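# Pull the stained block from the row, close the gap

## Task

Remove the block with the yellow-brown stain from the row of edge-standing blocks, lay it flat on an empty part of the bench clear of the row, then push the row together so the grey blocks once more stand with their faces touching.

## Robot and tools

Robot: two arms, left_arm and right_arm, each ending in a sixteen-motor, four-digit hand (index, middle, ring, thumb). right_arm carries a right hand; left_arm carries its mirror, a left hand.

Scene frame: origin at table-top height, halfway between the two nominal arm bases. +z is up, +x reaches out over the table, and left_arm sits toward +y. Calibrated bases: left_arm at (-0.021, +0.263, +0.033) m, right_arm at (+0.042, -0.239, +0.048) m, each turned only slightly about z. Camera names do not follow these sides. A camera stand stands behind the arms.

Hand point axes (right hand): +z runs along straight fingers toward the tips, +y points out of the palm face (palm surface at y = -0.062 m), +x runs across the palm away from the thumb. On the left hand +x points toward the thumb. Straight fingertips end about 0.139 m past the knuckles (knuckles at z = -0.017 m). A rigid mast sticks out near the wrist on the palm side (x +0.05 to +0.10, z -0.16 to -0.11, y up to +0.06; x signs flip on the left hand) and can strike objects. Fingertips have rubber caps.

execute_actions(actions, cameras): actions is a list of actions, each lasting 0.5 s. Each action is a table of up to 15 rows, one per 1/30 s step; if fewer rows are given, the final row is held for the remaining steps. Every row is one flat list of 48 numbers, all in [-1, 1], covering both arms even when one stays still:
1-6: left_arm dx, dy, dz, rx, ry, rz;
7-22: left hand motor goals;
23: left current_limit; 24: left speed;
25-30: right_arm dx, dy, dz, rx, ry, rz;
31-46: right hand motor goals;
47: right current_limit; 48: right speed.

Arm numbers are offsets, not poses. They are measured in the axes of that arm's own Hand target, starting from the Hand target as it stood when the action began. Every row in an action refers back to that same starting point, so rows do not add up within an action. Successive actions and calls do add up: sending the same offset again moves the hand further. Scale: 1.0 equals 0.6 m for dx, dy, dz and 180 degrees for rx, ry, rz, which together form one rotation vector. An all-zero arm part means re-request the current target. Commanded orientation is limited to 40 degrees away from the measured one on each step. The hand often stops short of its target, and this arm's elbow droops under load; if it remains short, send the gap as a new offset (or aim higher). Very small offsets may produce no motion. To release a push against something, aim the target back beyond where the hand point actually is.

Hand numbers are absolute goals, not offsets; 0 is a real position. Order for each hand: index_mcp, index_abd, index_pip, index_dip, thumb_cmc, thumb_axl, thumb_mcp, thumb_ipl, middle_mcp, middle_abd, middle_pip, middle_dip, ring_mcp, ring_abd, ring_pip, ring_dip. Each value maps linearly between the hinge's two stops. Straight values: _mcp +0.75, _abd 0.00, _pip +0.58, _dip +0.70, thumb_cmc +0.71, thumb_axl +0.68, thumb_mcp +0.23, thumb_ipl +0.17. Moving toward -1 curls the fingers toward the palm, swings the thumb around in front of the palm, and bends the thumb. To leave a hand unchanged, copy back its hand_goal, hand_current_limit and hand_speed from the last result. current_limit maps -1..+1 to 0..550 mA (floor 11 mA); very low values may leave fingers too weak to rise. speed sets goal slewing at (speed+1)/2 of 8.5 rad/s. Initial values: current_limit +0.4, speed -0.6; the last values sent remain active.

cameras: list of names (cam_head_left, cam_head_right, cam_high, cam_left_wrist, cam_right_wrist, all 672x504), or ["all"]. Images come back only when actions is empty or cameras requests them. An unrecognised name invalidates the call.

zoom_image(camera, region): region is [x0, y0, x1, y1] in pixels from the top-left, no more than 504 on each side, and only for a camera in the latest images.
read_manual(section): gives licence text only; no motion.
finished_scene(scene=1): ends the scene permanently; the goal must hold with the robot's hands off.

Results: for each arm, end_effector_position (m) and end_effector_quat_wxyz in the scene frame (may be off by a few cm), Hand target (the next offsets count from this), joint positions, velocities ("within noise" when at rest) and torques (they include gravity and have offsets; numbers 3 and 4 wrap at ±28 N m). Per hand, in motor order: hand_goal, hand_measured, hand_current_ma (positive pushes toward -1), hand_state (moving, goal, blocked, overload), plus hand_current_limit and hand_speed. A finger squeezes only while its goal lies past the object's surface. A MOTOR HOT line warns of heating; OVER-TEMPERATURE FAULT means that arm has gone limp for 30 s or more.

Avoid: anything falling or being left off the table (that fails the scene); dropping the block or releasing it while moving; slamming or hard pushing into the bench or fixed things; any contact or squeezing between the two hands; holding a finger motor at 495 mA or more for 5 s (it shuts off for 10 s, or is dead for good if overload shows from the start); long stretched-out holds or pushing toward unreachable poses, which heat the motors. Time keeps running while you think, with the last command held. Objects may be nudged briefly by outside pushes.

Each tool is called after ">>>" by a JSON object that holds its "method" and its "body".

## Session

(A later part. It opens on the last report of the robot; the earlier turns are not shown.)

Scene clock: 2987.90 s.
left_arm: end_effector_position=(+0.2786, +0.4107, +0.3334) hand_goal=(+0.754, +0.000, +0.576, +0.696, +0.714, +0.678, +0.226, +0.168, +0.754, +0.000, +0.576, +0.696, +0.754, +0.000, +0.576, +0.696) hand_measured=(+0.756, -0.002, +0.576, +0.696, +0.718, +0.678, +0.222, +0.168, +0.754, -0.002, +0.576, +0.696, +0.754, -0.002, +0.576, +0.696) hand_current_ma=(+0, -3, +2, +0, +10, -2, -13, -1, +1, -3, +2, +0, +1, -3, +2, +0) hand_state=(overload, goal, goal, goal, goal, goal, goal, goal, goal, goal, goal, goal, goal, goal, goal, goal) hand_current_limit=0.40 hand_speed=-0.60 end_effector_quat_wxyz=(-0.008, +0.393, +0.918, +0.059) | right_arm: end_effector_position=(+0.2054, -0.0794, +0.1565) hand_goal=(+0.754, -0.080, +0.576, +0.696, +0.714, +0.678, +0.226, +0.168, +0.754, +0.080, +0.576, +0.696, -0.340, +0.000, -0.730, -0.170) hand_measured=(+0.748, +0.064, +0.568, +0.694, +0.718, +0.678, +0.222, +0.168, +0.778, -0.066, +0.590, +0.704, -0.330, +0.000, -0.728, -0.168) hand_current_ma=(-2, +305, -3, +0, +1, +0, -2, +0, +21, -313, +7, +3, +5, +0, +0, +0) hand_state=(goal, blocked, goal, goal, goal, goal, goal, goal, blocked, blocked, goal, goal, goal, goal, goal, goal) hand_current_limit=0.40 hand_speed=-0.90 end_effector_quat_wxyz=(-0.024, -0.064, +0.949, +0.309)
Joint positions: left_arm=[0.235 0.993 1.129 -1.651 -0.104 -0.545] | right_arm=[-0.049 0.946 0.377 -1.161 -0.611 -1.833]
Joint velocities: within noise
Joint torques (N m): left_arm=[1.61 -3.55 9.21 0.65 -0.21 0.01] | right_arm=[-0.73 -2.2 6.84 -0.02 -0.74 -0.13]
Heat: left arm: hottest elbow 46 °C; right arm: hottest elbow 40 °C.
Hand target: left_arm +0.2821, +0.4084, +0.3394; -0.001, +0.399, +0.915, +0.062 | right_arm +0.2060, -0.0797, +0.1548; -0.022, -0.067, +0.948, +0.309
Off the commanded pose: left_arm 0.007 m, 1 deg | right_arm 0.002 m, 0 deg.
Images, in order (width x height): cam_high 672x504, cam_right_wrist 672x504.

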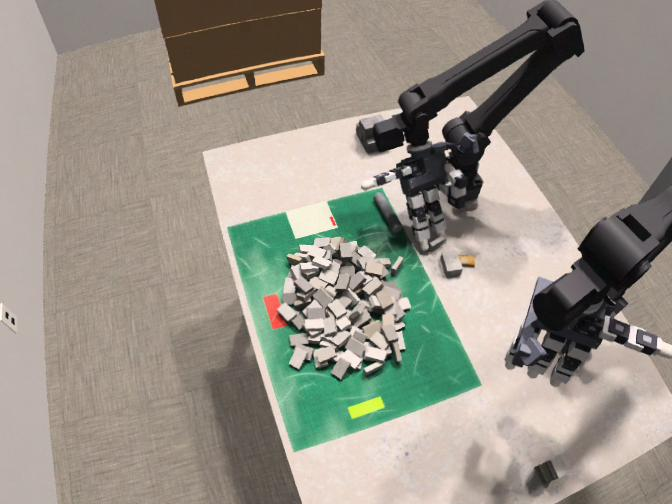

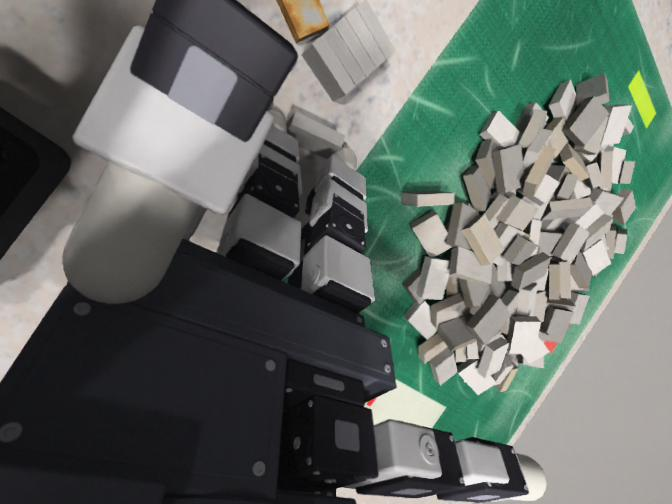

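>>> {"method": "execute_actions", "body": {"actions": [[[0,0,0,0,0,0,0.754,0,0.576,0.696,0.714,0.678,0.226,0.168,0.754,0,0.576,0.696,0.754,0,0.576,0.696,0.4,-0.6,0,-0.0054,0.0074,0,0,0,0.754,-0.08,0.576,0.696,0.714,0.678,0.226,0.168,0.754,0.08,0.576,0.696,-0.34,0,-0.73,-0.17,0.4,-0.9]]], "cameras": ["cam_right_wrist"]}}

>>> {"method": "zoom_image", "body": {"camera": "cam_right_wrist", "region": [220, 60, 420, 210]}}

Scene clock: 2996.87 s.
left_arm: end_effector_position=(+0.2786, +0.4107, +0.3334) hand_goal=(+0.754, +0.000, +0.576, +0.696, +0.714, +0.678, +0.226, +0.168, +0.754, +0.000, +0.576, +0.696, +0.754, +0.000, +0.576, +0.696) hand_measured=(+0.756, -0.002, +0.576, +0.696, +0.718, +0.678, +0.222, +0.168, +0.754, -0.002, +0.576, +0.696, +0.754, -0.002, +0.576, +0.696) hand_current_ma=(+0, -3, +2, +0, +10, -2, -13, -1, +1, -3, +2, +0, +1, -3, +2, +0) hand_state=(overload, goal, goal, goal, goal, goal, goal, goal, goal, goal, goal, goal, goal, goal, goal, goal) hand_current_limit=0.40 hand_speed=-0.60 end_effector_quat_wxyz=(-0.008, +0.393, +0.918, +0.059) | right_arm: end_effector_position=(+0.2067, -0.0795, +0.1533) hand_goal=(+0.754, -0.080, +0.576, +0.696, +0.714, +0.678, +0.226, +0.168, +0.754, +0.080, +0.576, +0.696, -0.340, +0.000, -0.730, -0.170) hand_measured=(+0.748, +0.064, +0.568, +0.694, +0.718, +0.678, +0.222, +0.168, +0.778, -0.066, +0.588, +0.702, -0.330, +0.000, -0.728, -0.168) hand_current_ma=(-1, +305, -3, +0, +1, +0, -2, +0, +20, -313, +6, +2, +5, +0, +0, +0) hand_state=(goal, blocked, goal, goal, goal, goal, goal, goal, blocked, blocked, goal, goal, goal, goal, goal, goal) hand_current_limit=0.40 hand_speed=-0.90 end_effector_quat_wxyz=(-0.022, -0.065, +0.949, +0.309)
Joint positions: left_arm=[0.235 0.993 1.129 -1.651 -0.104 -0.545] | right_arm=[-0.049 0.956 0.372 -1.141 -0.612 -1.833]
Joint torques (N m): left_arm=[1.55 -3.49 9.2 0.69 -0.22 0.02] | right_arm=[-0.73 -1.85 6.42 0.12 -0.72 -0.13]
Heat: left arm: hottest elbow 46 °C; right arm: hottest elbow 40 °C.
Hand target: left_arm +0.2821, +0.4084, +0.3394; -0.001, +0.399, +0.915, +0.062 | right_arm +0.2059, -0.0798, +0.1492; -0.023, -0.067, +0.948, +0.309
Off the commanded pose: left_arm 0.007 m, 1 deg | right_arm 0.004 m, 0 deg.
Images, in order (width x height): cam_right_wrist 672x504.

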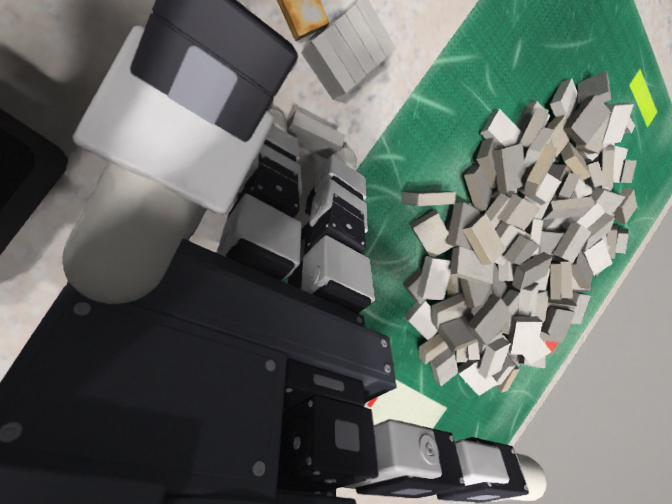

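Scaled by 2.520 from the camera's 672x504 image, which has a finer 960x720 frame.

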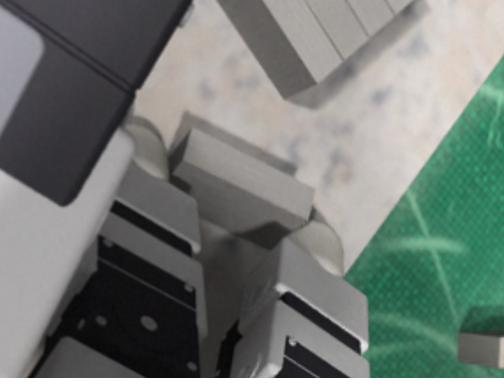

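>>> {"method": "execute_actions", "body": {"actions": [[[0,0,0,0,0,0,0.754,0,0.576,0.696,0.714,0.678,0.226,0.168,0.754,0,0.576,0.696,0.754,0,0.576,0.696,0.4,-0.6,0,-0.0035,0.0048,0,0,0,0.754,-0.08,0.576,0.696,0.714,0.678,0.226,0.168,0.754,0.08,0.576,0.696,-0.34,0,-0.73,-0.17,0.4,-0.9]]], "cameras": ["cam_right_wrist"]}}

>>> {"method": "zoom_image", "body": {"camera": "cam_right_wrist", "region": [220, 60, 420, 210]}}

Scene clock: 3005.40 s.
left_arm: end_effector_position=(+0.2786, +0.4107, +0.3334) hand_goal=(+0.754, +0.000, +0.576, +0.696, +0.714, +0.678, +0.226, +0.168, +0.754, +0.000, +0.576, +0.696, +0.754, +0.000, +0.576, +0.696) hand_measured=(+0.756, -0.002, +0.576, +0.696, +0.718, +0.678, +0.222, +0.168, +0.754, -0.002, +0.576, +0.696, +0.754, -0.002, +0.576, +0.696) hand_current_ma=(+0, -3, +2, +0, +10, -2, -13, -1, +1, -3, +2, +0, +1, -3, +2, +0) hand_state=(overload, goal, goal, goal, goal, goal, goal, goal, goal, goal, goal, goal, goal, goal, goal, goal) hand_current_limit=0.40 hand_speed=-0.60 end_effector_quat_wxyz=(-0.008, +0.393, +0.918, +0.059) | right_arm: end_effector_position=(+0.2072, -0.0794, +0.1523) hand_goal=(+0.754, -0.080, +0.576, +0.696, +0.714, +0.678, +0.226, +0.168, +0.754, +0.080, +0.576, +0.696, -0.340, +0.000, -0.730, -0.170) hand_measured=(+0.744, +0.064, +0.568, +0.694, +0.718, +0.678, +0.222, +0.168, +0.774, -0.066, +0.586, +0.700, -0.330, +0.000, -0.728, -0.168) hand_current_ma=(-5, +305, -3, +0, +1, +0, -2, +0, +15, -313, +4, +1, +5, +0, +0, +0) hand_state=(goal, blocked, goal, goal, goal, goal, goal, goal, goal, blocked, goal, goal, goal, goal, goal, goal) hand_current_limit=0.40 hand_speed=-0.90 end_effector_quat_wxyz=(-0.022, -0.065, +0.949, +0.309)
Joint positions: left_arm=[0.235 0.993 1.129 -1.651 -0.104 -0.545] | right_arm=[-0.049 0.963 0.372 -1.136 -0.613 -1.835]
Joint torques (N m): left_arm=[1.61 -3.37 9.2 0.66 -0.22 0.02] | right_arm=[-0.79 -1.73 5.86 0.44 -0.7 -0.12]
Heat: left arm: hottest elbow 46 °C; right arm: hottest elbow 40 °C.
Hand target: left_arm +0.2821, +0.4084, +0.3394; -0.001, +0.399, +0.915, +0.062 | right_arm +0.2060, -0.0797, +0.1457; -0.022, -0.067, +0.948, +0.309
Off the commanded pose: left_arm 0.007 m, 1 deg | right_arm 0.007 m, 0 deg.
Images, in order (width x height): cam_right_wrist 672x504.

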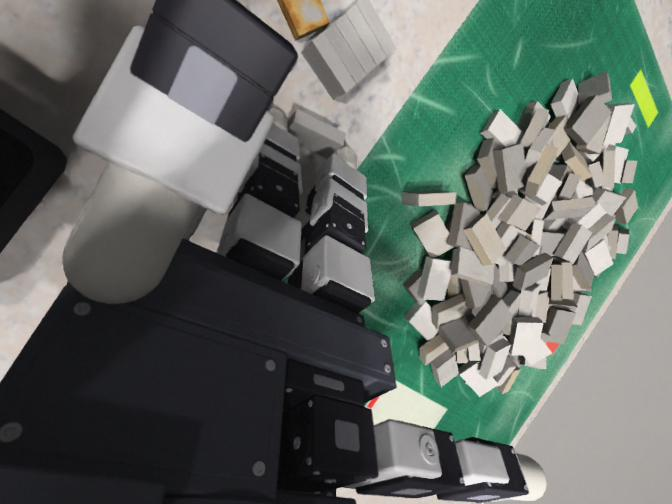

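Scaled by 2.520 from the camera's 672x504 image, which has a finer 960x720 frame.

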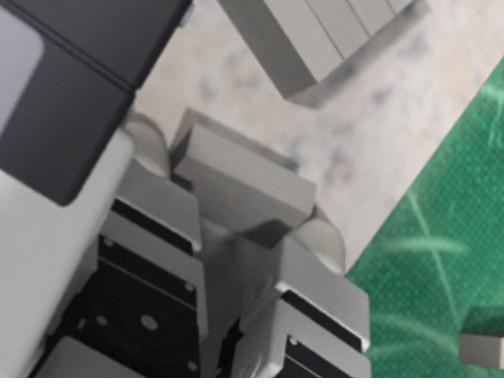

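>>> {"method": "execute_actions", "body": {"actions": [[[0,0,0,0,0,0,0.754,0,0.576,0.696,0.714,0.678,0.226,0.168,0.754,0,0.576,0.696,0.754,0,0.576,0.696,0.4,-0.6,0,-0.003,0.0041,0,0,0,0.754,-0.08,0.576,0.696,0.714,0.678,0.226,0.168,0.754,0.08,0.576,0.696,-0.34,0,-0.73,-0.17,0.4,-0.9]]], "cameras": ["cam_right_wrist"]}}

>>> {"method": "zoom_image", "body": {"camera": "cam_right_wrist", "region": [220, 60, 420, 210]}}

Scene clock: 3014.90 s.
left_arm: end_effector_position=(+0.2786, +0.4107, +0.3334) hand_goal=(+0.754, +0.000, +0.576, +0.696, +0.714, +0.678, +0.226, +0.168, +0.754, +0.000, +0.576, +0.696, +0.754, +0.000, +0.576, +0.696) hand_measured=(+0.756, -0.002, +0.576, +0.696, +0.718, +0.678, +0.222, +0.168, +0.754, -0.002, +0.576, +0.696, +0.754, -0.002, +0.576, +0.696) hand_current_ma=(+0, -3, +2, +0, +10, -2, -13, -1, +1, -3, +2, +0, +1, -3, +2, +0) hand_state=(overload, goal, goal, goal, goal, goal, goal, goal, goal, goal, goal, goal, goal, goal, goal, goal) hand_current_limit=0.40 hand_speed=-0.60 end_effector_quat_wxyz=(-0.008, +0.393, +0.918, +0.059) | right_arm: end_effector_position=(+0.2067, -0.0789, +0.1502) hand_goal=(+0.754, -0.080, +0.576, +0.696, +0.714, +0.678, +0.226, +0.168, +0.754, +0.080, +0.576, +0.696, -0.340, +0.000, -0.730, -0.170) hand_measured=(+0.730, +0.064, +0.558, +0.690, +0.718, +0.678, +0.222, +0.168, +0.760, -0.066, +0.578, +0.698, -0.330, +0.000, -0.728, -0.168) hand_current_ma=(-19, +303, -10, -2, +1, +0, -2, +0, +2, -313, +0, +0, +5, +0, +0, +0) hand_state=(blocked, blocked, goal, goal, goal, goal, goal, goal, goal, blocked, goal, goal, goal, goal, goal, goal) hand_current_limit=0.40 hand_speed=-0.90 end_effector_quat_wxyz=(-0.023, -0.066, +0.948, +0.312)
Joint positions: left_arm=[0.235 0.993 1.129 -1.651 -0.104 -0.545] | right_arm=[-0.049 0.973 0.366 -1.123 -0.619 -1.838]
Joint torques (N m): left_arm=[1.55 -3.43 9.2 0.68 -0.21 0.02] | right_arm=[-0.91 -1.85 5.81 0.5 -0.49 -0.1]
Heat: left arm: hottest elbow 46 °C; right arm: hottest elbow 40 °C.
Hand target: left_arm +0.2821, +0.4084, +0.3394; -0.001, +0.399, +0.915, +0.062 | right_arm +0.2060, -0.0797, +0.1426; -0.022, -0.067, +0.948, +0.309
Off the commanded pose: left_arm 0.007 m, 1 deg | right_arm 0.008 m, 0 deg.
Images, in order (width x height): cam_right_wrist 672x504.

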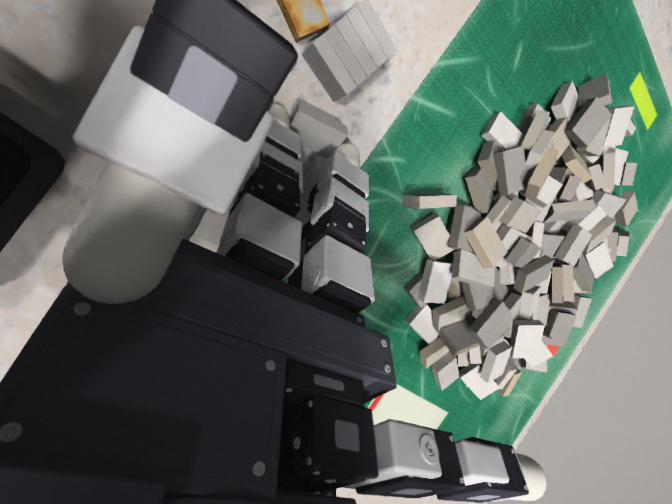

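Scaled by 2.520 from the camera's 672x504 image, which has a finer 960x720 frame.

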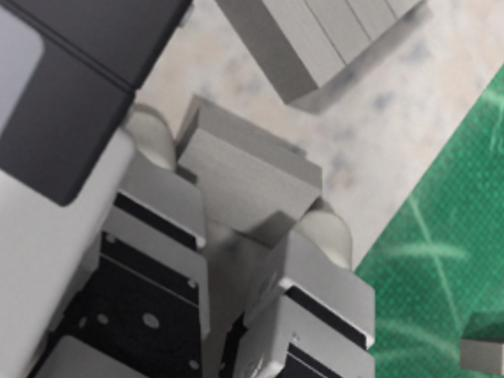

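>>> {"method": "zoom_image", "body": {"camera": "cam_right_wrist", "region": [270, 85, 370, 160]}}

Scaled by 5.040 from the camera's 672x504 image, which has a finer 960x720 frame.

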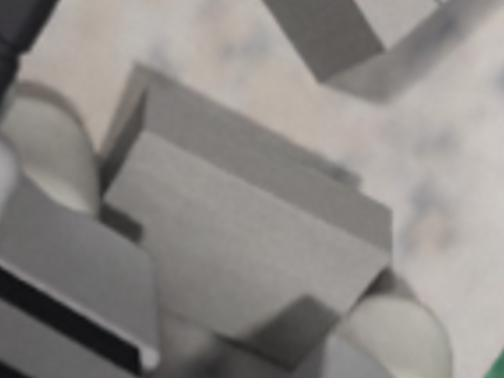

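>>> {"method": "execute_actions", "body": {"actions": [[[0,0,0,0,0,0,0.754,0,0.576,0.696,0.714,0.678,0.226,0.168,0.754,0,0.576,0.696,0.754,0,0.576,0.696,0.4,-0.6,0,0.0134,-0.0184,0,0,0,0.754,-0.08,0.576,0.696,0.714,0.678,0.226,0.168,0.754,0.08,0.576,0.696,-0.34,0,-0.73,-0.17,0.4,-0.9]]], "cameras": ["cam_right_wrist","cam_high","cam_head_left","cam_head_right"]}}

>>> {"method": "zoom_image", "body": {"camera": "cam_right_wrist", "region": [270, 85, 370, 160]}}

>>> {"method": "zoom_image", "body": {"camera": "cam_high", "region": [400, 200, 500, 290]}}

Scene clock: 3088.77 s.
left_arm: end_effector_position=(+0.2786, +0.4107, +0.3334) hand_goal=(+0.754, +0.000, +0.576, +0.696, +0.714, +0.678, +0.226, +0.168, +0.754, +0.000, +0.576, +0.696, +0.754, +0.000, +0.576, +0.696) hand_measured=(+0.756, -0.002, +0.576, +0.696, +0.718, +0.678, +0.222, +0.168, +0.754, -0.002, +0.576, +0.696, +0.754, -0.002, +0.576, +0.696) hand_current_ma=(+0, -3, +2, +0, +10, -2, -13, -1, +1, -3, +2, +0, +1, -3, +2, +0) hand_state=(overload, goal, goal, goal, goal, goal, goal, goal, goal, goal, goal, goal, goal, goal, goal, goal) hand_current_limit=0.40 hand_speed=-0.60 end_effector_quat_wxyz=(-0.008, +0.393, +0.918, +0.059) | right_arm: end_effector_position=(+0.2040, -0.0787, +0.1523) hand_goal=(+0.754, -0.080, +0.576, +0.696, +0.714, +0.678, +0.226, +0.168, +0.754, +0.080, +0.576, +0.696, -0.340, +0.000, -0.730, -0.170) hand_measured=(+0.738, +0.064, +0.560, +0.690, +0.718, +0.678, +0.222, +0.168, +0.768, -0.066, +0.582, +0.698, -0.330, +0.000, -0.728, -0.168) hand_current_ma=(-10, +303, -9, -2, +1, +0, -2, +0, +9, -313, +2, +0, +5, +0, +0, +0) hand_state=(goal, blocked, goal, goal, goal, goal, goal, goal, goal, blocked, goal, goal, goal, goal, goal, goal) hand_current_limit=0.40 hand_speed=-0.90 end_effector_quat_wxyz=(-0.025, -0.065, +0.948, +0.312)
Joint positions: left_arm=[0.235 0.993 1.129 -1.651 -0.104 -0.545] | right_arm=[-0.049 0.959 0.366 -1.142 -0.618 -1.838]
Joint torques (N m): left_arm=[1.61 -3.43 9.18 0.7 -0.21 0.02] | right_arm=[-0.62 -3.72 7.77 -0.98 -0.54 -0.08]
Heat: left arm: hottest elbow 46 °C; right arm: hottest elbow 39 °C.
Hand target: left_arm +0.2821, +0.4084, +0.3394; -0.001, +0.399, +0.915, +0.062 | right_arm +0.2060, -0.0798, +0.1563; -0.022, -0.067, +0.948, +0.310
Off the commanded pose: left_arm 0.007 m, 1 deg | right_arm 0.005 m, 0 deg.
Images, in order (width x height): cam_head_left 672x504, cam_head_right 672x504, cam_high 672x504, cam_right_wrist 672x504.

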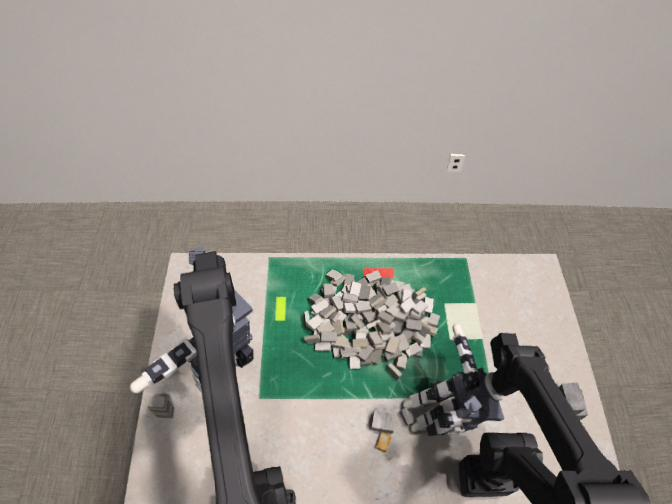

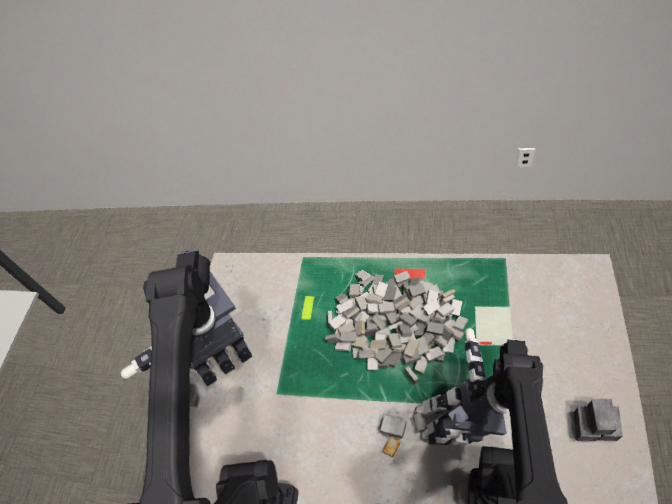

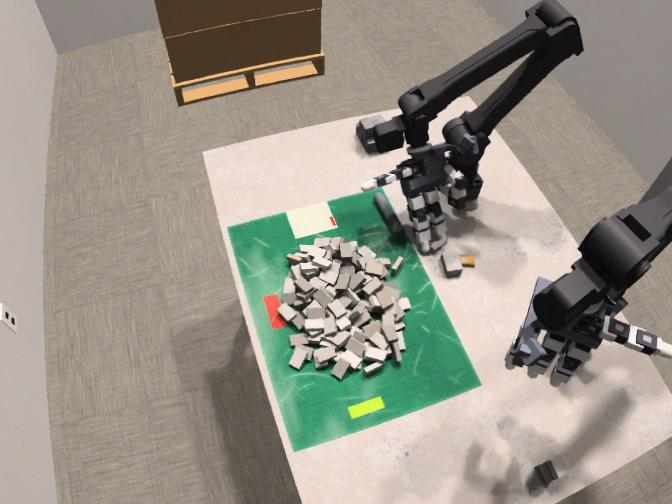

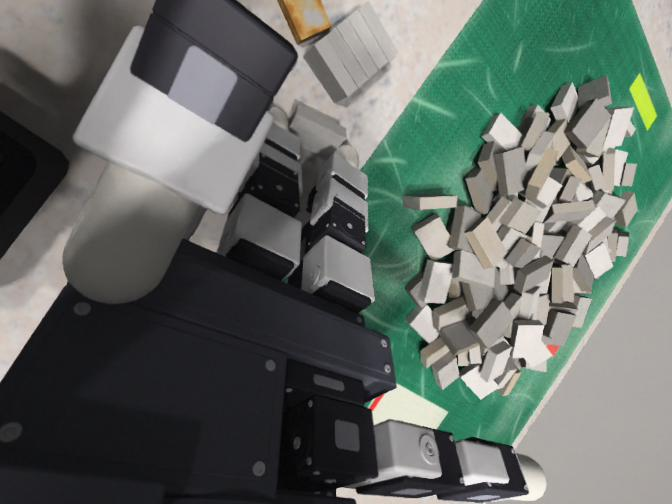

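Scaled by 5.040 from the camera's 672x504 image, which has a finer 960x720 frame.

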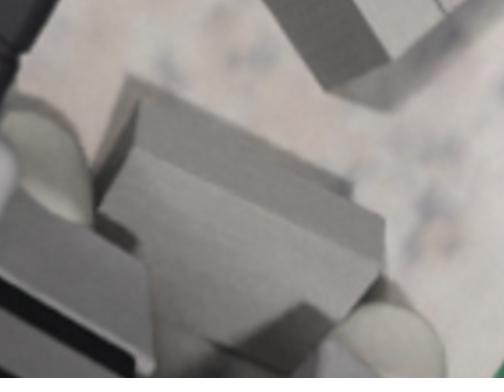

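Scaled by 5.040 from the camera's 672x504 image, which has a finer 960x720 frame.

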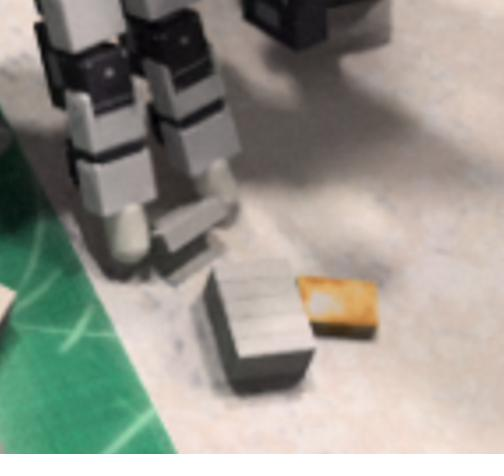

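>>> {"method": "execute_actions", "body": {"actions": [[[0,0,0,0,0,0,0.754,0,0.576,0.696,0.714,0.678,0.226,0.168,0.754,0,0.576,0.696,0.754,0,0.576,0.696,0.4,-0.6,0,0.0343,-0.0472,0,0,0,0.754,-0.08,0.576,0.696,0.714,0.678,0.226,0.168,0.754,0.08,0.576,0.696,-0.34,0,-0.73,-0.17,0.4,-0.9]],[[0,0,0,0,0,0,0.754,0,0.576,0.696,0.714,0.678,0.226,0.168,0.754,0,0.576,0.696,0.754,0,0.576,0.696,0.4,-0.6,0,0.0343,-0.0472,0,0,0,0.754,-0.08,0.576,0.696,0.714,0.678,0.226,0.168,0.754,0.08,0.576,0.696,-0.34,0,-0.73,-0.17,0.4,-0.9]],[[0,0,0,0,0,0,0.754,0,0.576,0.696,0.714,0.678,0.226,0.168,0.754,0,0.576,0.696,0.754,0,0.576,0.696,0.4,-0.6,-0.0087,0.0622,0.0452,0,0,0,0.754,-0.08,0.576,0.696,0.714,0.678,0.226,0.168,0.754,0.08,0.576,0.696,-0.34,0,-0.73,-0.17,0.4,-0.9]],[[0,0,0,0,0,0,0.754,0,0.576,0.696,0.714,0.678,0.226,0.168,0.754,0,0.576,0.696,0.754,0,0.576,0.696,0.4,-0.6,-0.0087,0.0622,0.0452,0,0,0,0.754,-0.08,0.576,0.696,0.714,0.678,0.226,0.168,0.754,0.08,0.576,0.696,-0.34,0,-0.73,-0.17,0.4,-0.9]],[[0,0,0,0,0,0,0.754,0,0.576,0.696,0.714,0.678,0.226,0.168,0.754,0,0.576,0.696,0.754,0,0.576,0.696,0.4,-0.6,-0.0087,0.0622,0.0452,0,0,0,0.754,-0.08,0.576,0.696,0.714,0.678,0.226,0.168,0.754,0.08,0.576,0.696,-0.34,0,-0.73,-0.17,0.4,-0.9]],[[0,0,0,0,0,0,0.754,0,0.576,0.696,0.714,0.678,0.226,0.168,0.754,0,0.576,0.696,0.754,0,0.576,0.696,0.4,-0.6,-0.0087,0.0622,0.0452,0,0,0,0.754,-0.08,0.576,0.696,0.714,0.678,0.226,0.168,0.754,0.08,0.576,0.696,-0.34,0,-0.73,-0.17,0.4,-0.9]]], "cameras": ["cam_high","cam_right_wrist"]}}

Scene clock: 3234.97 s.
left_arm: end_effector_position=(+0.2786, +0.4107, +0.3334) hand_goal=(+0.754, +0.000, +0.576, +0.696, +0.714, +0.678, +0.226, +0.168, +0.754, +0.000, +0.576, +0.696, +0.754, +0.000, +0.576, +0.696) hand_measured=(+0.756, -0.002, +0.576, +0.696, +0.718, +0.678, +0.222, +0.168, +0.754, -0.002, +0.576, +0.696, +0.754, -0.002, +0.576, +0.696) hand_current_ma=(+0, -3, +2, +0, +10, -2, -13, -1, +1, -3, +2, +0, +1, -3, +2, +0) hand_state=(overload, goal, goal, goal, goal, goal, goal, goal, goal, goal, goal, goal, goal, goal, goal, goal) hand_current_limit=0.40 hand_speed=-0.60 end_effector_quat_wxyz=(-0.008, +0.393, +0.918, +0.059) | right_arm: end_effector_position=(+0.1861, +0.0918, +0.2032) hand_goal=(+0.754, -0.080, +0.576, +0.696, +0.714, +0.678, +0.226, +0.168, +0.754, +0.080, +0.576, +0.696, -0.340, +0.000, -0.730, -0.170) hand_measured=(+0.746, +0.062, +0.570, +0.692, +0.720, +0.678, +0.222, +0.168, +0.786, -0.066, +0.592, +0.702, -0.332, +0.000, -0.730, -0.168) hand_current_ma=(-3, +302, -1, -1, +2, +0, -1, +0, +33, -313, +9, +2, +3, +0, +0, +0) hand_state=(goal, blocked, goal, goal, goal, goal, goal, goal, blocked, blocked, goal, goal, goal, goal, goal, goal) hand_current_limit=0.40 hand_speed=-0.90 end_effector_quat_wxyz=(-0.043, -0.066, +0.954, +0.291)
Joint positions: left_arm=[0.235 0.993 1.129 -1.651 -0.104 -0.545] | right_arm=[0.85 0.912 0.506 -0.796 -0.48 -0.796]
Joint torques (N m): left_arm=[1.61 -3.43 9.2 0.68 -0.21 0.02] | right_arm=[-0.67 -4.42 12.49 1.29 -0.45 0.06]
Heat: left arm: hottest elbow 47 °C; right arm: hottest elbow 41 °C.
Hand target: left_arm +0.2821, +0.4084, +0.3394; -0.001, +0.399, +0.915, +0.062 | right_arm +0.2007, +0.1057, +0.2267; -0.023, -0.067, +0.948, +0.309
Off the commanded pose: left_arm 0.007 m, 1 deg | right_arm 0.031 m, 3 deg.
Images, in order (width x height): cam_high 672x504, cam_right_wrist 672x504.

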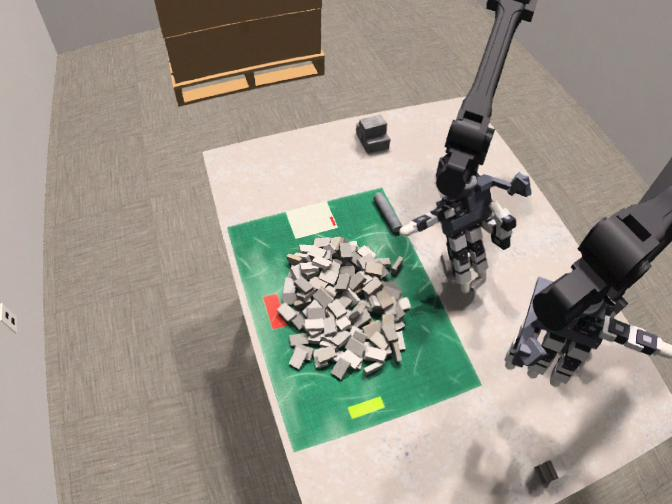

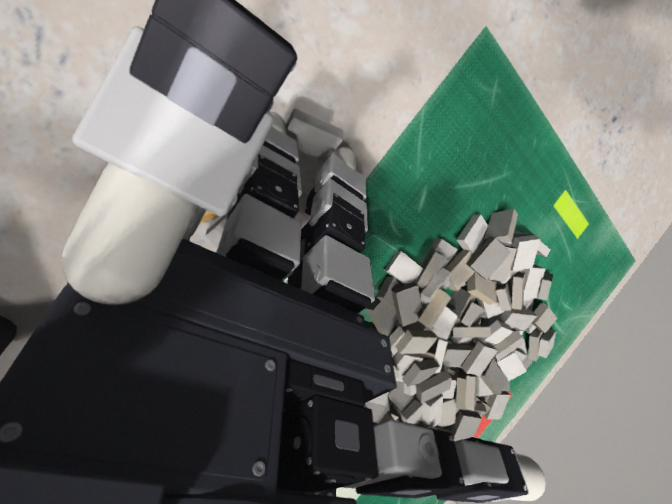

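>>> {"method": "execute_actions", "body": {"actions": [[[0,0,0,0,0,0,0.754,0,0.576,0.696,0.714,0.678,0.226,0.168,0.754,0,0.576,0.696,0.754,0,0.576,0.696,0.4,-0.6,-0.0084,-0.035,-0.0154,-0.0554,0.024,-0.0233,0.754,-0.08,0.576,0.696,0.714,0.678,0.226,0.168,0.754,0.08,0.576,0.696,-0.34,0,-0.73,-0.17,0.4,-0.9]],[[0,0,0,0,0,0,0.754,0,0.576,0.696,0.714,0.678,0.226,0.168,0.754,0,0.576,0.696,0.754,0,0.576,0.696,0.4,-0.6,-0.0047,-0.0329,-0.0221,-0.0554,0.024,-0.0233,0.754,-0.08,0.576,0.696,0.714,0.678,0.226,0.168,0.754,0.08,0.576,0.696,-0.34,0,-0.73,-0.17,0.4,-0.9]]], "cameras": ["cam_high","cam_right_wrist"]}}

>>> {"method": "zoom_image", "body": {"camera": "cam_right_wrist", "region": [270, 85, 370, 160]}}

>>> {"method": "zoom_image", "body": {"camera": "cam_high", "region": [410, 220, 510, 310]}}

Scene clock: 3251.70 s.
left_arm: end_effector_position=(+0.2786, +0.4107, +0.3334) hand_goal=(+0.754, +0.000, +0.576, +0.696, +0.714, +0.678, +0.226, +0.168, +0.754, +0.000, +0.576, +0.696, +0.754, +0.000, +0.576, +0.696) hand_measured=(+0.756, -0.002, +0.576, +0.696, +0.718, +0.678, +0.222, +0.168, +0.754, -0.002, +0.576, +0.696, +0.754, -0.002, +0.576, +0.696) hand_current_ma=(+0, -3, +2, +0, +10, -2, -13, -1, +1, -3, +2, +0, +1, -3, +2, +0) hand_state=(overload, goal, goal, goal, goal, goal, goal, goal, goal, goal, goal, goal, goal, goal, goal, goal) hand_current_limit=0.40 hand_speed=-0.60 end_effector_quat_wxyz=(-0.008, +0.393, +0.918, +0.059) | right_arm: end_effector_position=(+0.2130, +0.0583, +0.2091) hand_goal=(+0.754, -0.080, +0.576, +0.696, +0.714, +0.678, +0.226, +0.168, +0.754, +0.080, +0.576, +0.696, -0.340, +0.000, -0.730, -0.170) hand_measured=(+0.760, -0.076, +0.576, +0.694, +0.720, +0.678, +0.222, +0.168, +0.770, +0.076, +0.582, +0.700, -0.332, +0.000, -0.730, -0.168) hand_current_ma=(+2, +1, +0, +0, +2, +0, -1, +0, +9, +0, +2, +1, +3, +0, +0, +0) hand_state=(goal, goal, goal, goal, goal, goal, goal, goal, goal, goal, goal, goal, goal, goal, goal, goal) hand_current_limit=0.40 hand_speed=-0.90 end_effector_quat_wxyz=(-0.086, -0.145, +0.871, +0.462)
Joint positions: left_arm=[0.235 0.993 1.129 -1.651 -0.104 -0.545] | right_arm=[0.502 1.16 0.465 -0.694 -0.967 -1.331]
Joint torques (N m): left_arm=[1.55 -3.43 9.2 0.69 -0.21 0.02] | right_arm=[-0.09 -6.48 8.85 -0.25 -0.96 -0.17]
Heat: left arm: hottest elbow 47 °C; right arm: hottest elbow 43 °C.
Hand target: left_arm +0.2821, +0.4084, +0.3394; -0.001, +0.399, +0.915, +0.062 | right_arm +0.2172, +0.0624, +0.2167; -0.082, -0.154, +0.869, +0.464
Off the commanded pose: left_arm 0.007 m, 1 deg | right_arm 0.010 m, 1 deg.
Images, in order (width x height): cam_high 672x504, cam_right_wrist 672x504.

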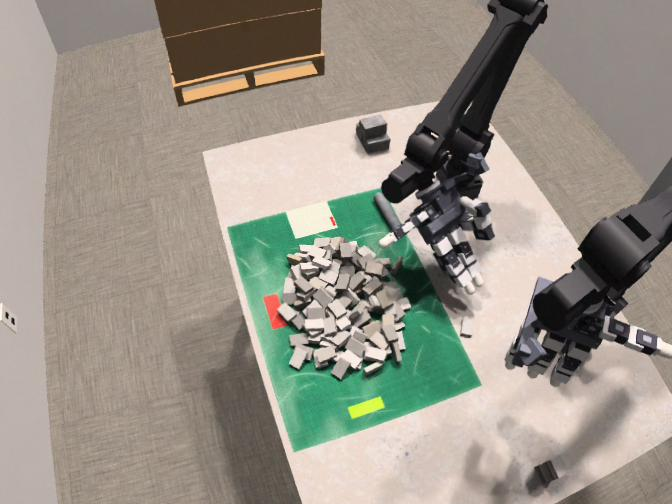

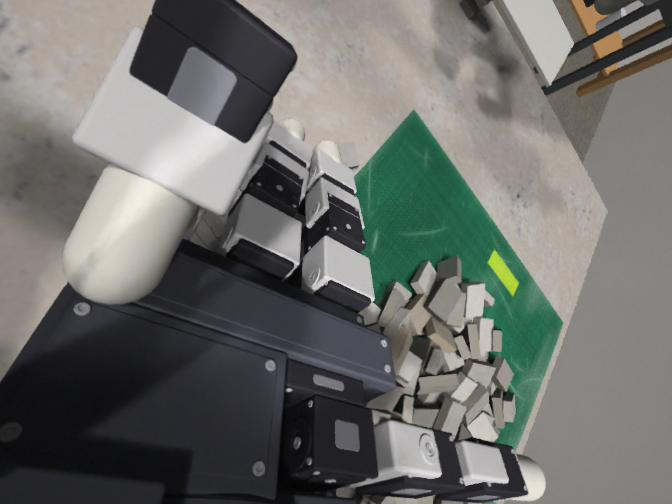

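Scaled by 5.040 from the camera's 672x504 image, which has a finer 960x720 frame.

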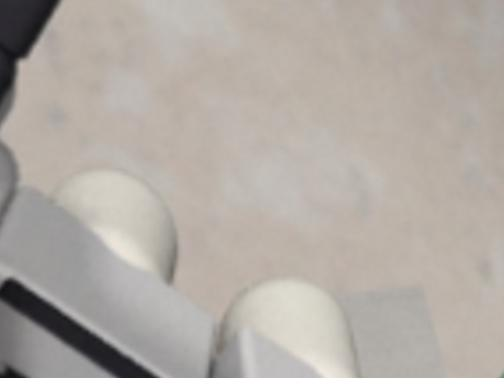

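Scaled by 5.040 from the camera's 672x504 image, which has a finer 960x720 frame.

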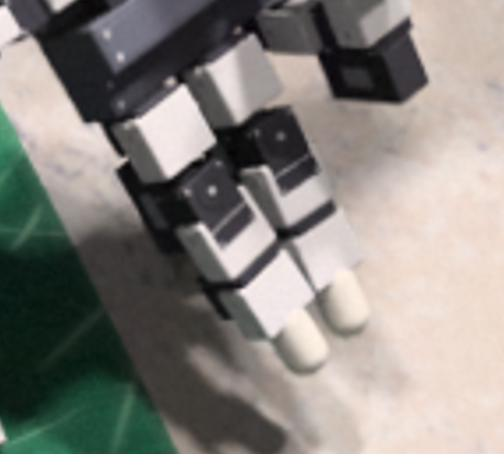

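>>> {"method": "zoom_image", "body": {"camera": "cam_high", "region": [430, 290, 510, 350]}}

>>> {"method": "zoom_image", "body": {"camera": "cam_right_wrist", "region": [300, 110, 400, 185]}}

Scaled by 6.300 from the camera's 672x504 image, which has a finer 960x720 frame.

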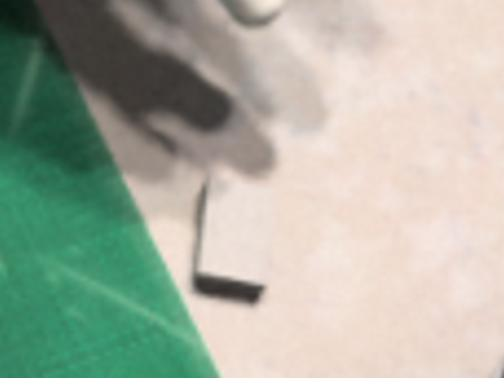

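Scaled by 5.040 from the camera's 672x504 image, which has a finer 960x720 frame.

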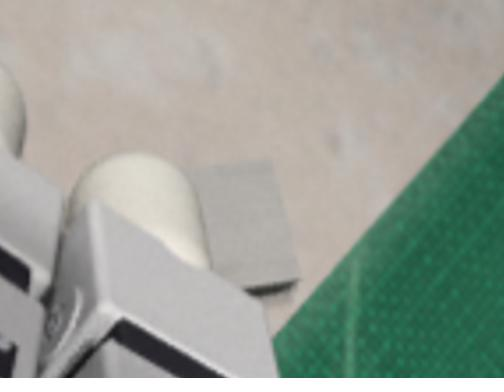

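>>> {"method": "execute_actions", "body": {"actions": [[[0,0,0,0,0,0,0.754,0,0.576,0.696,0.714,0.678,0.226,0.168,0.754,0,0.576,0.696,0.754,0,0.576,0.696,0.4,-0.6,0.0174,0.0813,0.0373,0.1547,0.0563,-0.0626,0.754,0.16,0.576,0.696,0.714,0.678,0.226,0.168,0.754,-0.16,0.576,0.696,-0.34,0,-0.73,-0.17,0.4,-0.9]],[[0,0,0,0,0,0,0.754,0,0.576,0.696,0.714,0.678,0.226,0.168,0.754,0,0.576,0.696,0.754,0,0.576,0.696,0.4,-0.6,0.0435,0.074,0.0632,0.154,0.0272,-0.1089,0.754,0.16,0.576,0.696,0.714,0.678,0.226,0.168,0.754,-0.16,0.576,0.696,-0.34,0,-0.73,-0.17,0.4,-0.9]]], "cameras": ["cam_high","cam_right_wrist"]}}

>>> {"method": "zoom_image", "body": {"camera": "cam_high", "region": [400, 220, 520, 340]}}

Scene clock: 3361.37 s.
left_arm: end_effector_position=(+0.2786, +0.4107, +0.3334) hand_goal=(+0.754, +0.000, +0.576, +0.696, +0.714, +0.678, +0.226, +0.168, +0.754, +0.000, +0.576, +0.696, +0.754, +0.000, +0.576, +0.696) hand_measured=(+0.756, -0.002, +0.576, +0.696, +0.718, +0.678, +0.222, +0.168, +0.754, -0.002, +0.576, +0.696, +0.754, -0.002, +0.576, +0.696) hand_current_ma=(+0, -3, +2, +0, +10, -2, -13, -1, +1, -3, +2, +0, +1, -3, +2, +0) hand_state=(overload, goal, goal, goal, goal, goal, goal, goal, goal, goal, goal, goal, goal, goal, goal, goal) hand_current_limit=0.40 hand_speed=-0.60 end_effector_quat_wxyz=(-0.008, +0.393, +0.918, +0.059) | right_arm: end_effector_position=(+0.1334, +0.1270, +0.2273) hand_goal=(+0.754, +0.160, +0.576, +0.696, +0.714, +0.678, +0.226, +0.168, +0.754, -0.160, +0.576, +0.696, -0.340, +0.000, -0.730, -0.170) hand_measured=(+0.752, +0.158, +0.578, +0.694, +0.712, +0.678, +0.222, +0.168, +0.752, -0.156, +0.578, +0.698, -0.328, +0.000, -0.730, -0.168) hand_current_ma=(+0, +0, +0, +0, +0, +0, -1, +0, +0, +1, +0, +0, +6, +0, +0, +0) hand_state=(goal, goal, goal, goal, goal, goal, goal, goal, goal, goal, goal, goal, goal, goal, goal, goal) hand_current_limit=0.40 hand_speed=-0.90 end_effector_quat_wxyz=(+0.001, -0.467, +0.884, +0.002)
Joint positions: left_arm=[0.235 0.993 1.129 -1.651 -0.104 -0.545] | right_arm=[1.137 1.233 1.011 -1.345 -0.003 -1.434]
Joint torques (N m): left_arm=[1.67 -3.43 9.21 0.66 -0.21 0.01] | right_arm=[-0.44 -8.94 10.78 -0.55 -0.09 0.12]
Heat: left arm: hottest elbow 47 °C; right arm: hottest elbow 43 °C.
Hand target: left_arm +0.2821, +0.4084, +0.3394; -0.001, +0.399, +0.915, +0.062 | right_arm +0.1377, +0.1334, +0.2322; +0.000, -0.462, +0.887, +0.001
Off the commanded pose: left_arm 0.007 m, 1 deg | right_arm 0.009 m, 1 deg.
Images, in order (width x height): cam_high 672x504, cam_right_wrist 672x504.

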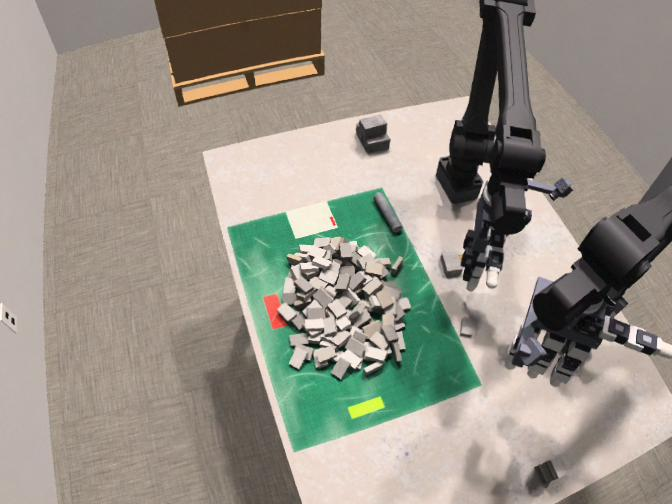

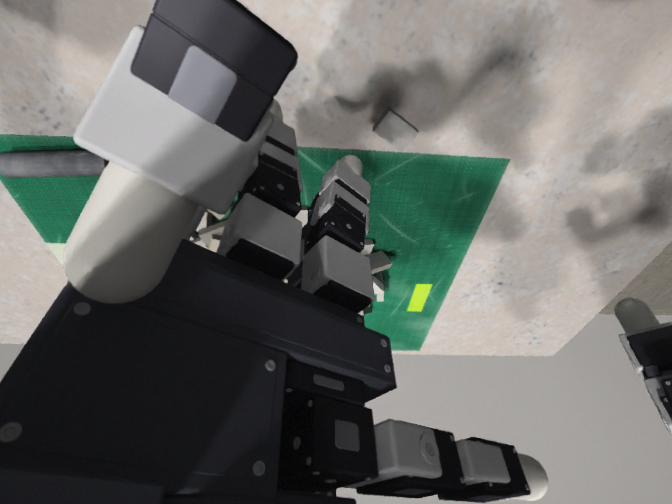

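Scaled by 4.200 from the camera's 672x504 image, which has a finer 960x720 frame.

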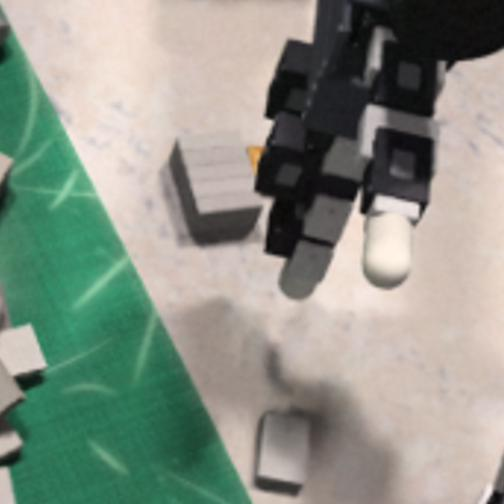

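>>> {"method": "zoom_image", "body": {"camera": "cam_right_wrist", "region": [355, 95, 435, 155]}}

Scaled by 6.300 from the camera's 672x504 image, which has a finer 960x720 frame.

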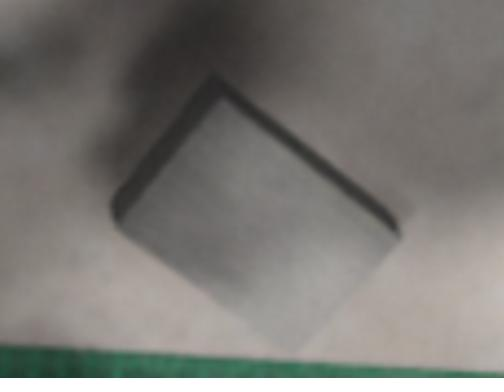

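>>> {"method": "execute_actions", "body": {"actions": [[[0.0513,0.0506,-0.0421,0,0,0,0.754,0,0.576,0.696,0.714,0.678,0.226,0.168,0.754,0,0.576,0.696,0.754,0,0.576,0.696,0.4,-0.6,0,0,0,0,0,0,0.754,0.16,0.576,0.696,0.714,0.678,0.226,0.168,0.754,-0.16,0.576,0.696,-0.34,0,-0.73,-0.17,0.4,-0.9]],[[0.0513,0.0506,-0.0421,0,0,0,0.754,0,0.576,0.696,0.714,0.678,0.226,0.168,0.754,0,0.576,0.696,0.754,0,0.576,0.696,0.4,-0.6,-0.073,-0.0232,0,0,0,0.1956,0.754,0.16,0.576,0.696,0.714,0.678,0.226,0.168,0.754,-0.16,0.576,0.696,-0.34,0,-0.73,-0.17,0.4,-0.9]],[[0,0,0,0,0,0,0.754,0,0.576,0.696,0.714,0.678,0.226,0.168,0.754,0,0.576,0.696,0.754,0,0.576,0.696,0.4,-0.6,-0.073,-0.0232,0,0,0,0.1956,0.754,0.16,0.576,0.696,0.714,0.678,0.226,0.168,0.754,-0.16,0.576,0.696,-0.34,0,-0.73,-0.17,0.4,-0.9]],[[0,0,0,0,0,0,0.754,0,0.576,0.696,0.714,0.678,0.226,0.168,0.754,0,0.576,0.696,0.754,0,0.576,0.696,0.4,-0.6,-0.073,-0.0232,0,0,0,0.1956,0.754,0.16,0.576,0.696,0.714,0.678,0.226,0.168,0.754,-0.16,0.576,0.696,-0.34,0,-0.73,-0.17,0.4,-0.9]],[[0,0,0,0,0,0,0.754,0,0.576,0.696,0.714,0.678,0.226,0.168,0.754,0,0.576,0.696,0.754,0,0.576,0.696,0.4,-0.6,-0.073,-0.0232,0,0,0,0.1956,0.754,0.16,0.576,0.696,0.714,0.678,0.226,0.168,0.754,-0.16,0.576,0.696,-0.34,0,-0.73,-0.17,0.4,-0.9]],[[0,0,0,0,0,0,0.754,0,0.576,0.696,0.714,0.678,0.226,0.168,0.754,0,0.576,0.696,0.754,0,0.576,0.696,0.4,-0.6,-0.073,-0.0232,0,0,0,0.1956,0.754,0.16,0.576,0.696,0.714,0.678,0.226,0.168,0.754,-0.16,0.576,0.696,-0.34,0,-0.73,-0.17,0.4,-0.9]]], "cameras": ["cam_high","cam_right_wrist"]}}

Scene clock: 3454.10 s.
left_arm: end_effector_position=(+0.2740, +0.4872, +0.3830) hand_goal=(+0.754, +0.000, +0.576, +0.696, +0.714, +0.678, +0.226, +0.168, +0.754, +0.000, +0.576, +0.696, +0.754, +0.000, +0.576, +0.696) hand_measured=(+0.756, -0.002, +0.576, +0.696, +0.716, +0.678, +0.222, +0.168, +0.754, -0.002, +0.576, +0.696, +0.754, -0.002, +0.576, +0.696) hand_current_ma=(+0, -3, +2, +0, +7, -2, -13, -1, +2, -3, +2, +0, +1, -3, +2, +0) hand_state=(overload, goal, goal, goal, goal, goal, goal, goal, goal, goal, goal, goal, goal, goal, goal, goal) hand_current_limit=0.40 hand_speed=-0.60 end_effector_quat_wxyz=(+0.008, +0.394, +0.916, +0.081) | right_arm: end_effector_position=(+0.2573, +0.0394, +0.2243) hand_goal=(+0.754, +0.160, +0.576, +0.696, +0.714, +0.678, +0.226, +0.168, +0.754, -0.160, +0.576, +0.696, -0.340, +0.000, -0.730, -0.170) hand_measured=(+0.752, +0.160, +0.576, +0.694, +0.712, +0.678, +0.222, +0.168, +0.752, -0.158, +0.576, +0.698, -0.328, +0.000, -0.730, -0.168) hand_current_ma=(+0, +0, +0, +0, +0, +0, -1, +0, +0, +0, +0, +0, +6, +0, +0, +0) hand_state=(goal, goal, goal, goal, goal, goal, goal, goal, goal, goal, goal, goal, goal, goal, goal, goal) hand_current_limit=0.40 hand_speed=-0.90 end_effector_quat_wxyz=(+0.002, +0.866, +0.500, -0.008)
Joint positions: left_arm=[0.512 1.033 1.27 -1.671 -0.087 -0.262] | right_arm=[1.174 1.352 1.11 -1.345 -0.006 1.67]
Joint torques (N m): left_arm=[1.79 -3.14 11.54 0.65 -0.18 0.04] | right_arm=[-1.03 -10.34 11.67 -0.35 0.21 0.13]
Heat: left arm: hottest elbow 47 °C; right arm: hottest elbow 44 °C.
Hand target: left_arm +0.2823, +0.4884, +0.3997; -0.001, +0.400, +0.915, +0.062 | right_arm +0.2650, +0.0509, +0.2319; -0.002, +0.870, +0.493, +0.000
Off the commanded pose: left_arm 0.019 m, 3 deg | right_arm 0.016 m, 1 deg.
joint sent to its limit (left arm) — joint 4 (wrist pitch), lower limit. The joint targets are off in orientation, not in position.
Images, in order (width x height): cam_high 672x504, cam_right_wrist 672x504.

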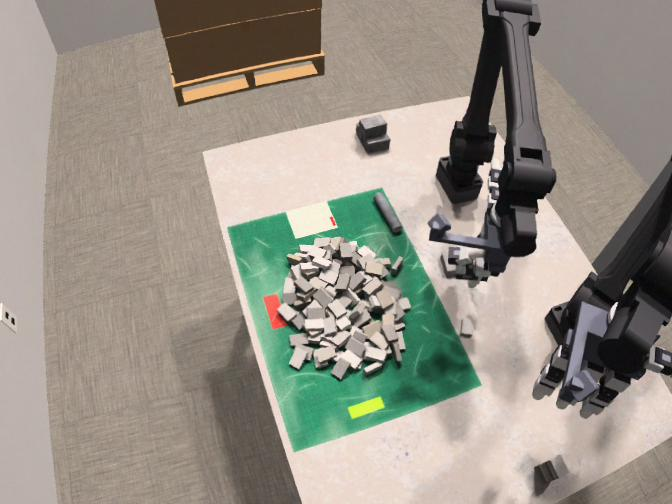

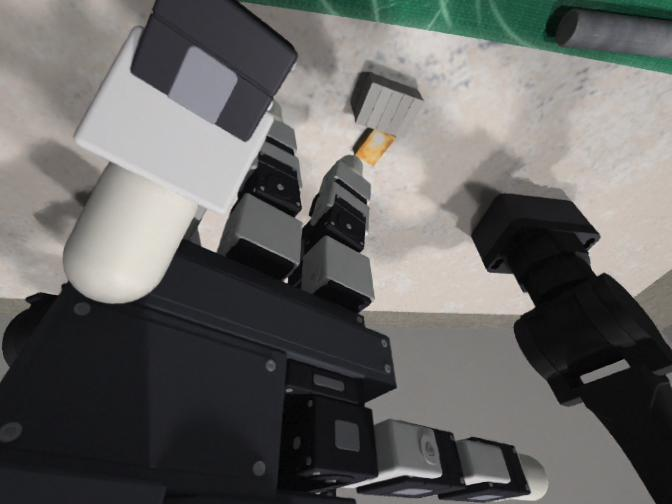

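>>> {"method": "execute_actions", "body": {"actions": [[[0.0065,-0.014,0.0268,0,0,0,0.754,0,0.576,0.696,0.714,0.678,0.226,0.168,0.754,0,0.576,0.696,0.754,0,0.576,0.696,0.4,-0.6,0.0676,-0.0071,0.025,0,0,0,0.754,0.16,0.576,0.696,0.714,0.678,0.226,0.168,0.754,-0.16,0.576,0.696,-0.34,0,-0.73,-0.17,0.4,-0.9]],[[0,0,0,0,0,0,0.754,0,0.576,0.696,0.714,0.678,0.226,0.168,0.754,0,0.576,0.696,0.754,0,0.576,0.696,0.4,-0.6,0.0676,-0.0071,0.025,0,0,0,0.754,0.16,0.576,0.696,0.714,0.678,0.226,0.168,0.754,-0.16,0.576,0.696,-0.34,0,-0.73,-0.17,0.4,-0.9]]], "cameras": ["cam_high","cam_right_wrist"]}}

>>> {"method": "zoom_image", "body": {"camera": "cam_high", "region": [420, 270, 520, 350]}}

Scene clock: 3470.20 s.
left_arm: end_effector_position=(+0.2751, +0.4861, +0.3827) hand_goal=(+0.754, +0.000, +0.576, +0.696, +0.714, +0.678, +0.226, +0.168, +0.754, +0.000, +0.576, +0.696, +0.754, +0.000, +0.576, +0.696) hand_measured=(+0.756, -0.002, +0.576, +0.696, +0.716, +0.678, +0.222, +0.168, +0.754, -0.002, +0.576, +0.696, +0.754, -0.002, +0.576, +0.696) hand_current_ma=(+0, -3, +2, +0, +7, -2, -13, -1, +2, -3, +2, +0, +1, -3, +2, +0) hand_state=(overload, goal, goal, goal, goal, goal, goal, goal, goal, goal, goal, goal, goal, goal, goal, goal) hand_current_limit=0.40 hand_speed=-0.60 end_effector_quat_wxyz=(+0.010, +0.398, +0.914, +0.079) | right_arm: end_effector_position=(+0.2918, +0.1155, +0.1962) hand_goal=(+0.754, +0.160, +0.576, +0.696, +0.714, +0.678, +0.226, +0.168, +0.754, -0.160, +0.576, +0.696, -0.340, +0.000, -0.730, -0.170) hand_measured=(+0.752, +0.160, +0.576, +0.694, +0.712, +0.678, +0.222, +0.168, +0.752, -0.158, +0.576, +0.698, -0.328, +0.000, -0.730, -0.168) hand_current_ma=(+0, +0, +0, +0, +0, +0, -1, +0, +0, +0, +0, +0, +6, +0, +0, +0) hand_state=(goal, goal, goal, goal, goal, goal, goal, goal, goal, goal, goal, goal, goal, goal, goal, goal) hand_current_limit=0.40 hand_speed=-0.90 end_effector_quat_wxyz=(+0.004, +0.867, +0.499, -0.010)
Joint positions: left_arm=[0.512 1.033 1.27 -1.671 -0.083 -0.253] | right_arm=[1.174 1.59 1.291 -1.292 -0.005 1.673]
Joint torques (N m): left_arm=[2.55 -3.72 8.57 0.7 -0.15 0.05] | right_arm=[-0.91 -15.5 10.71 -0.28 0.18 0.1]
Heat: left arm: hottest elbow 49 °C; right arm: hottest elbow 45 °C.
Hand target: left_arm +0.2743, +0.4874, +0.3830; -0.001, +0.400, +0.915, +0.062 | right_arm +0.2994, +0.1248, +0.2021; -0.001, +0.870, +0.493, +0.000
Off the commanded pose: left_arm 0.002 m, 2 deg | right_arm 0.013 m, 2 deg.
joint sent to its limit (left arm) — joint 4 (wrist pitch), lower limit. The joint targets still meet the commanded pose.
Images, in order (width x height): cam_high 672x504, cam_right_wrist 672x504.

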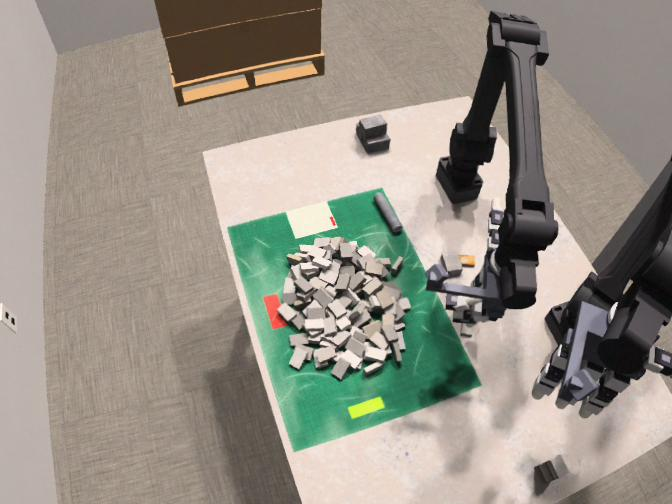

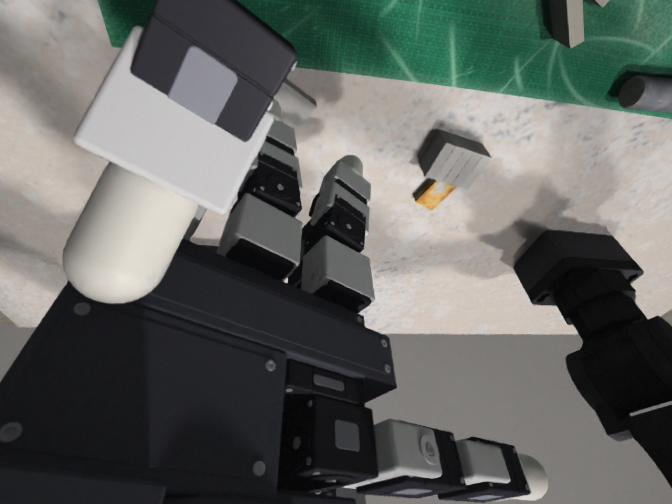

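Scaled by 5.040 from the camera's 672x504 image, which has a finer 960x720 frame.

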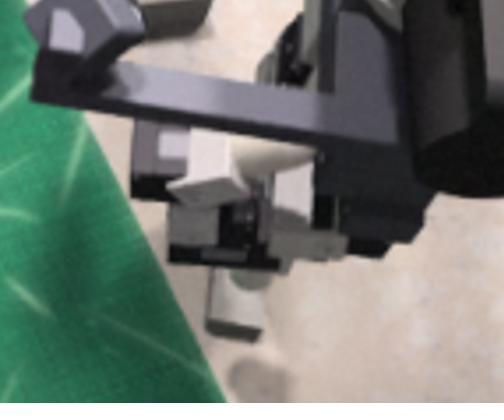

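>>> {"method": "zoom_image", "body": {"camera": "cam_right_wrist", "region": [250, 60, 370, 150]}}

Scaled by 4.200 from the camera's 672x504 image, which has a finer 960x720 frame.

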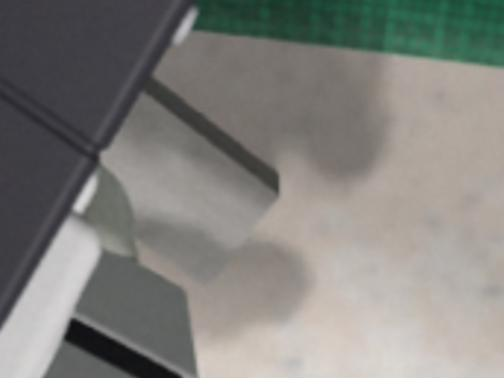

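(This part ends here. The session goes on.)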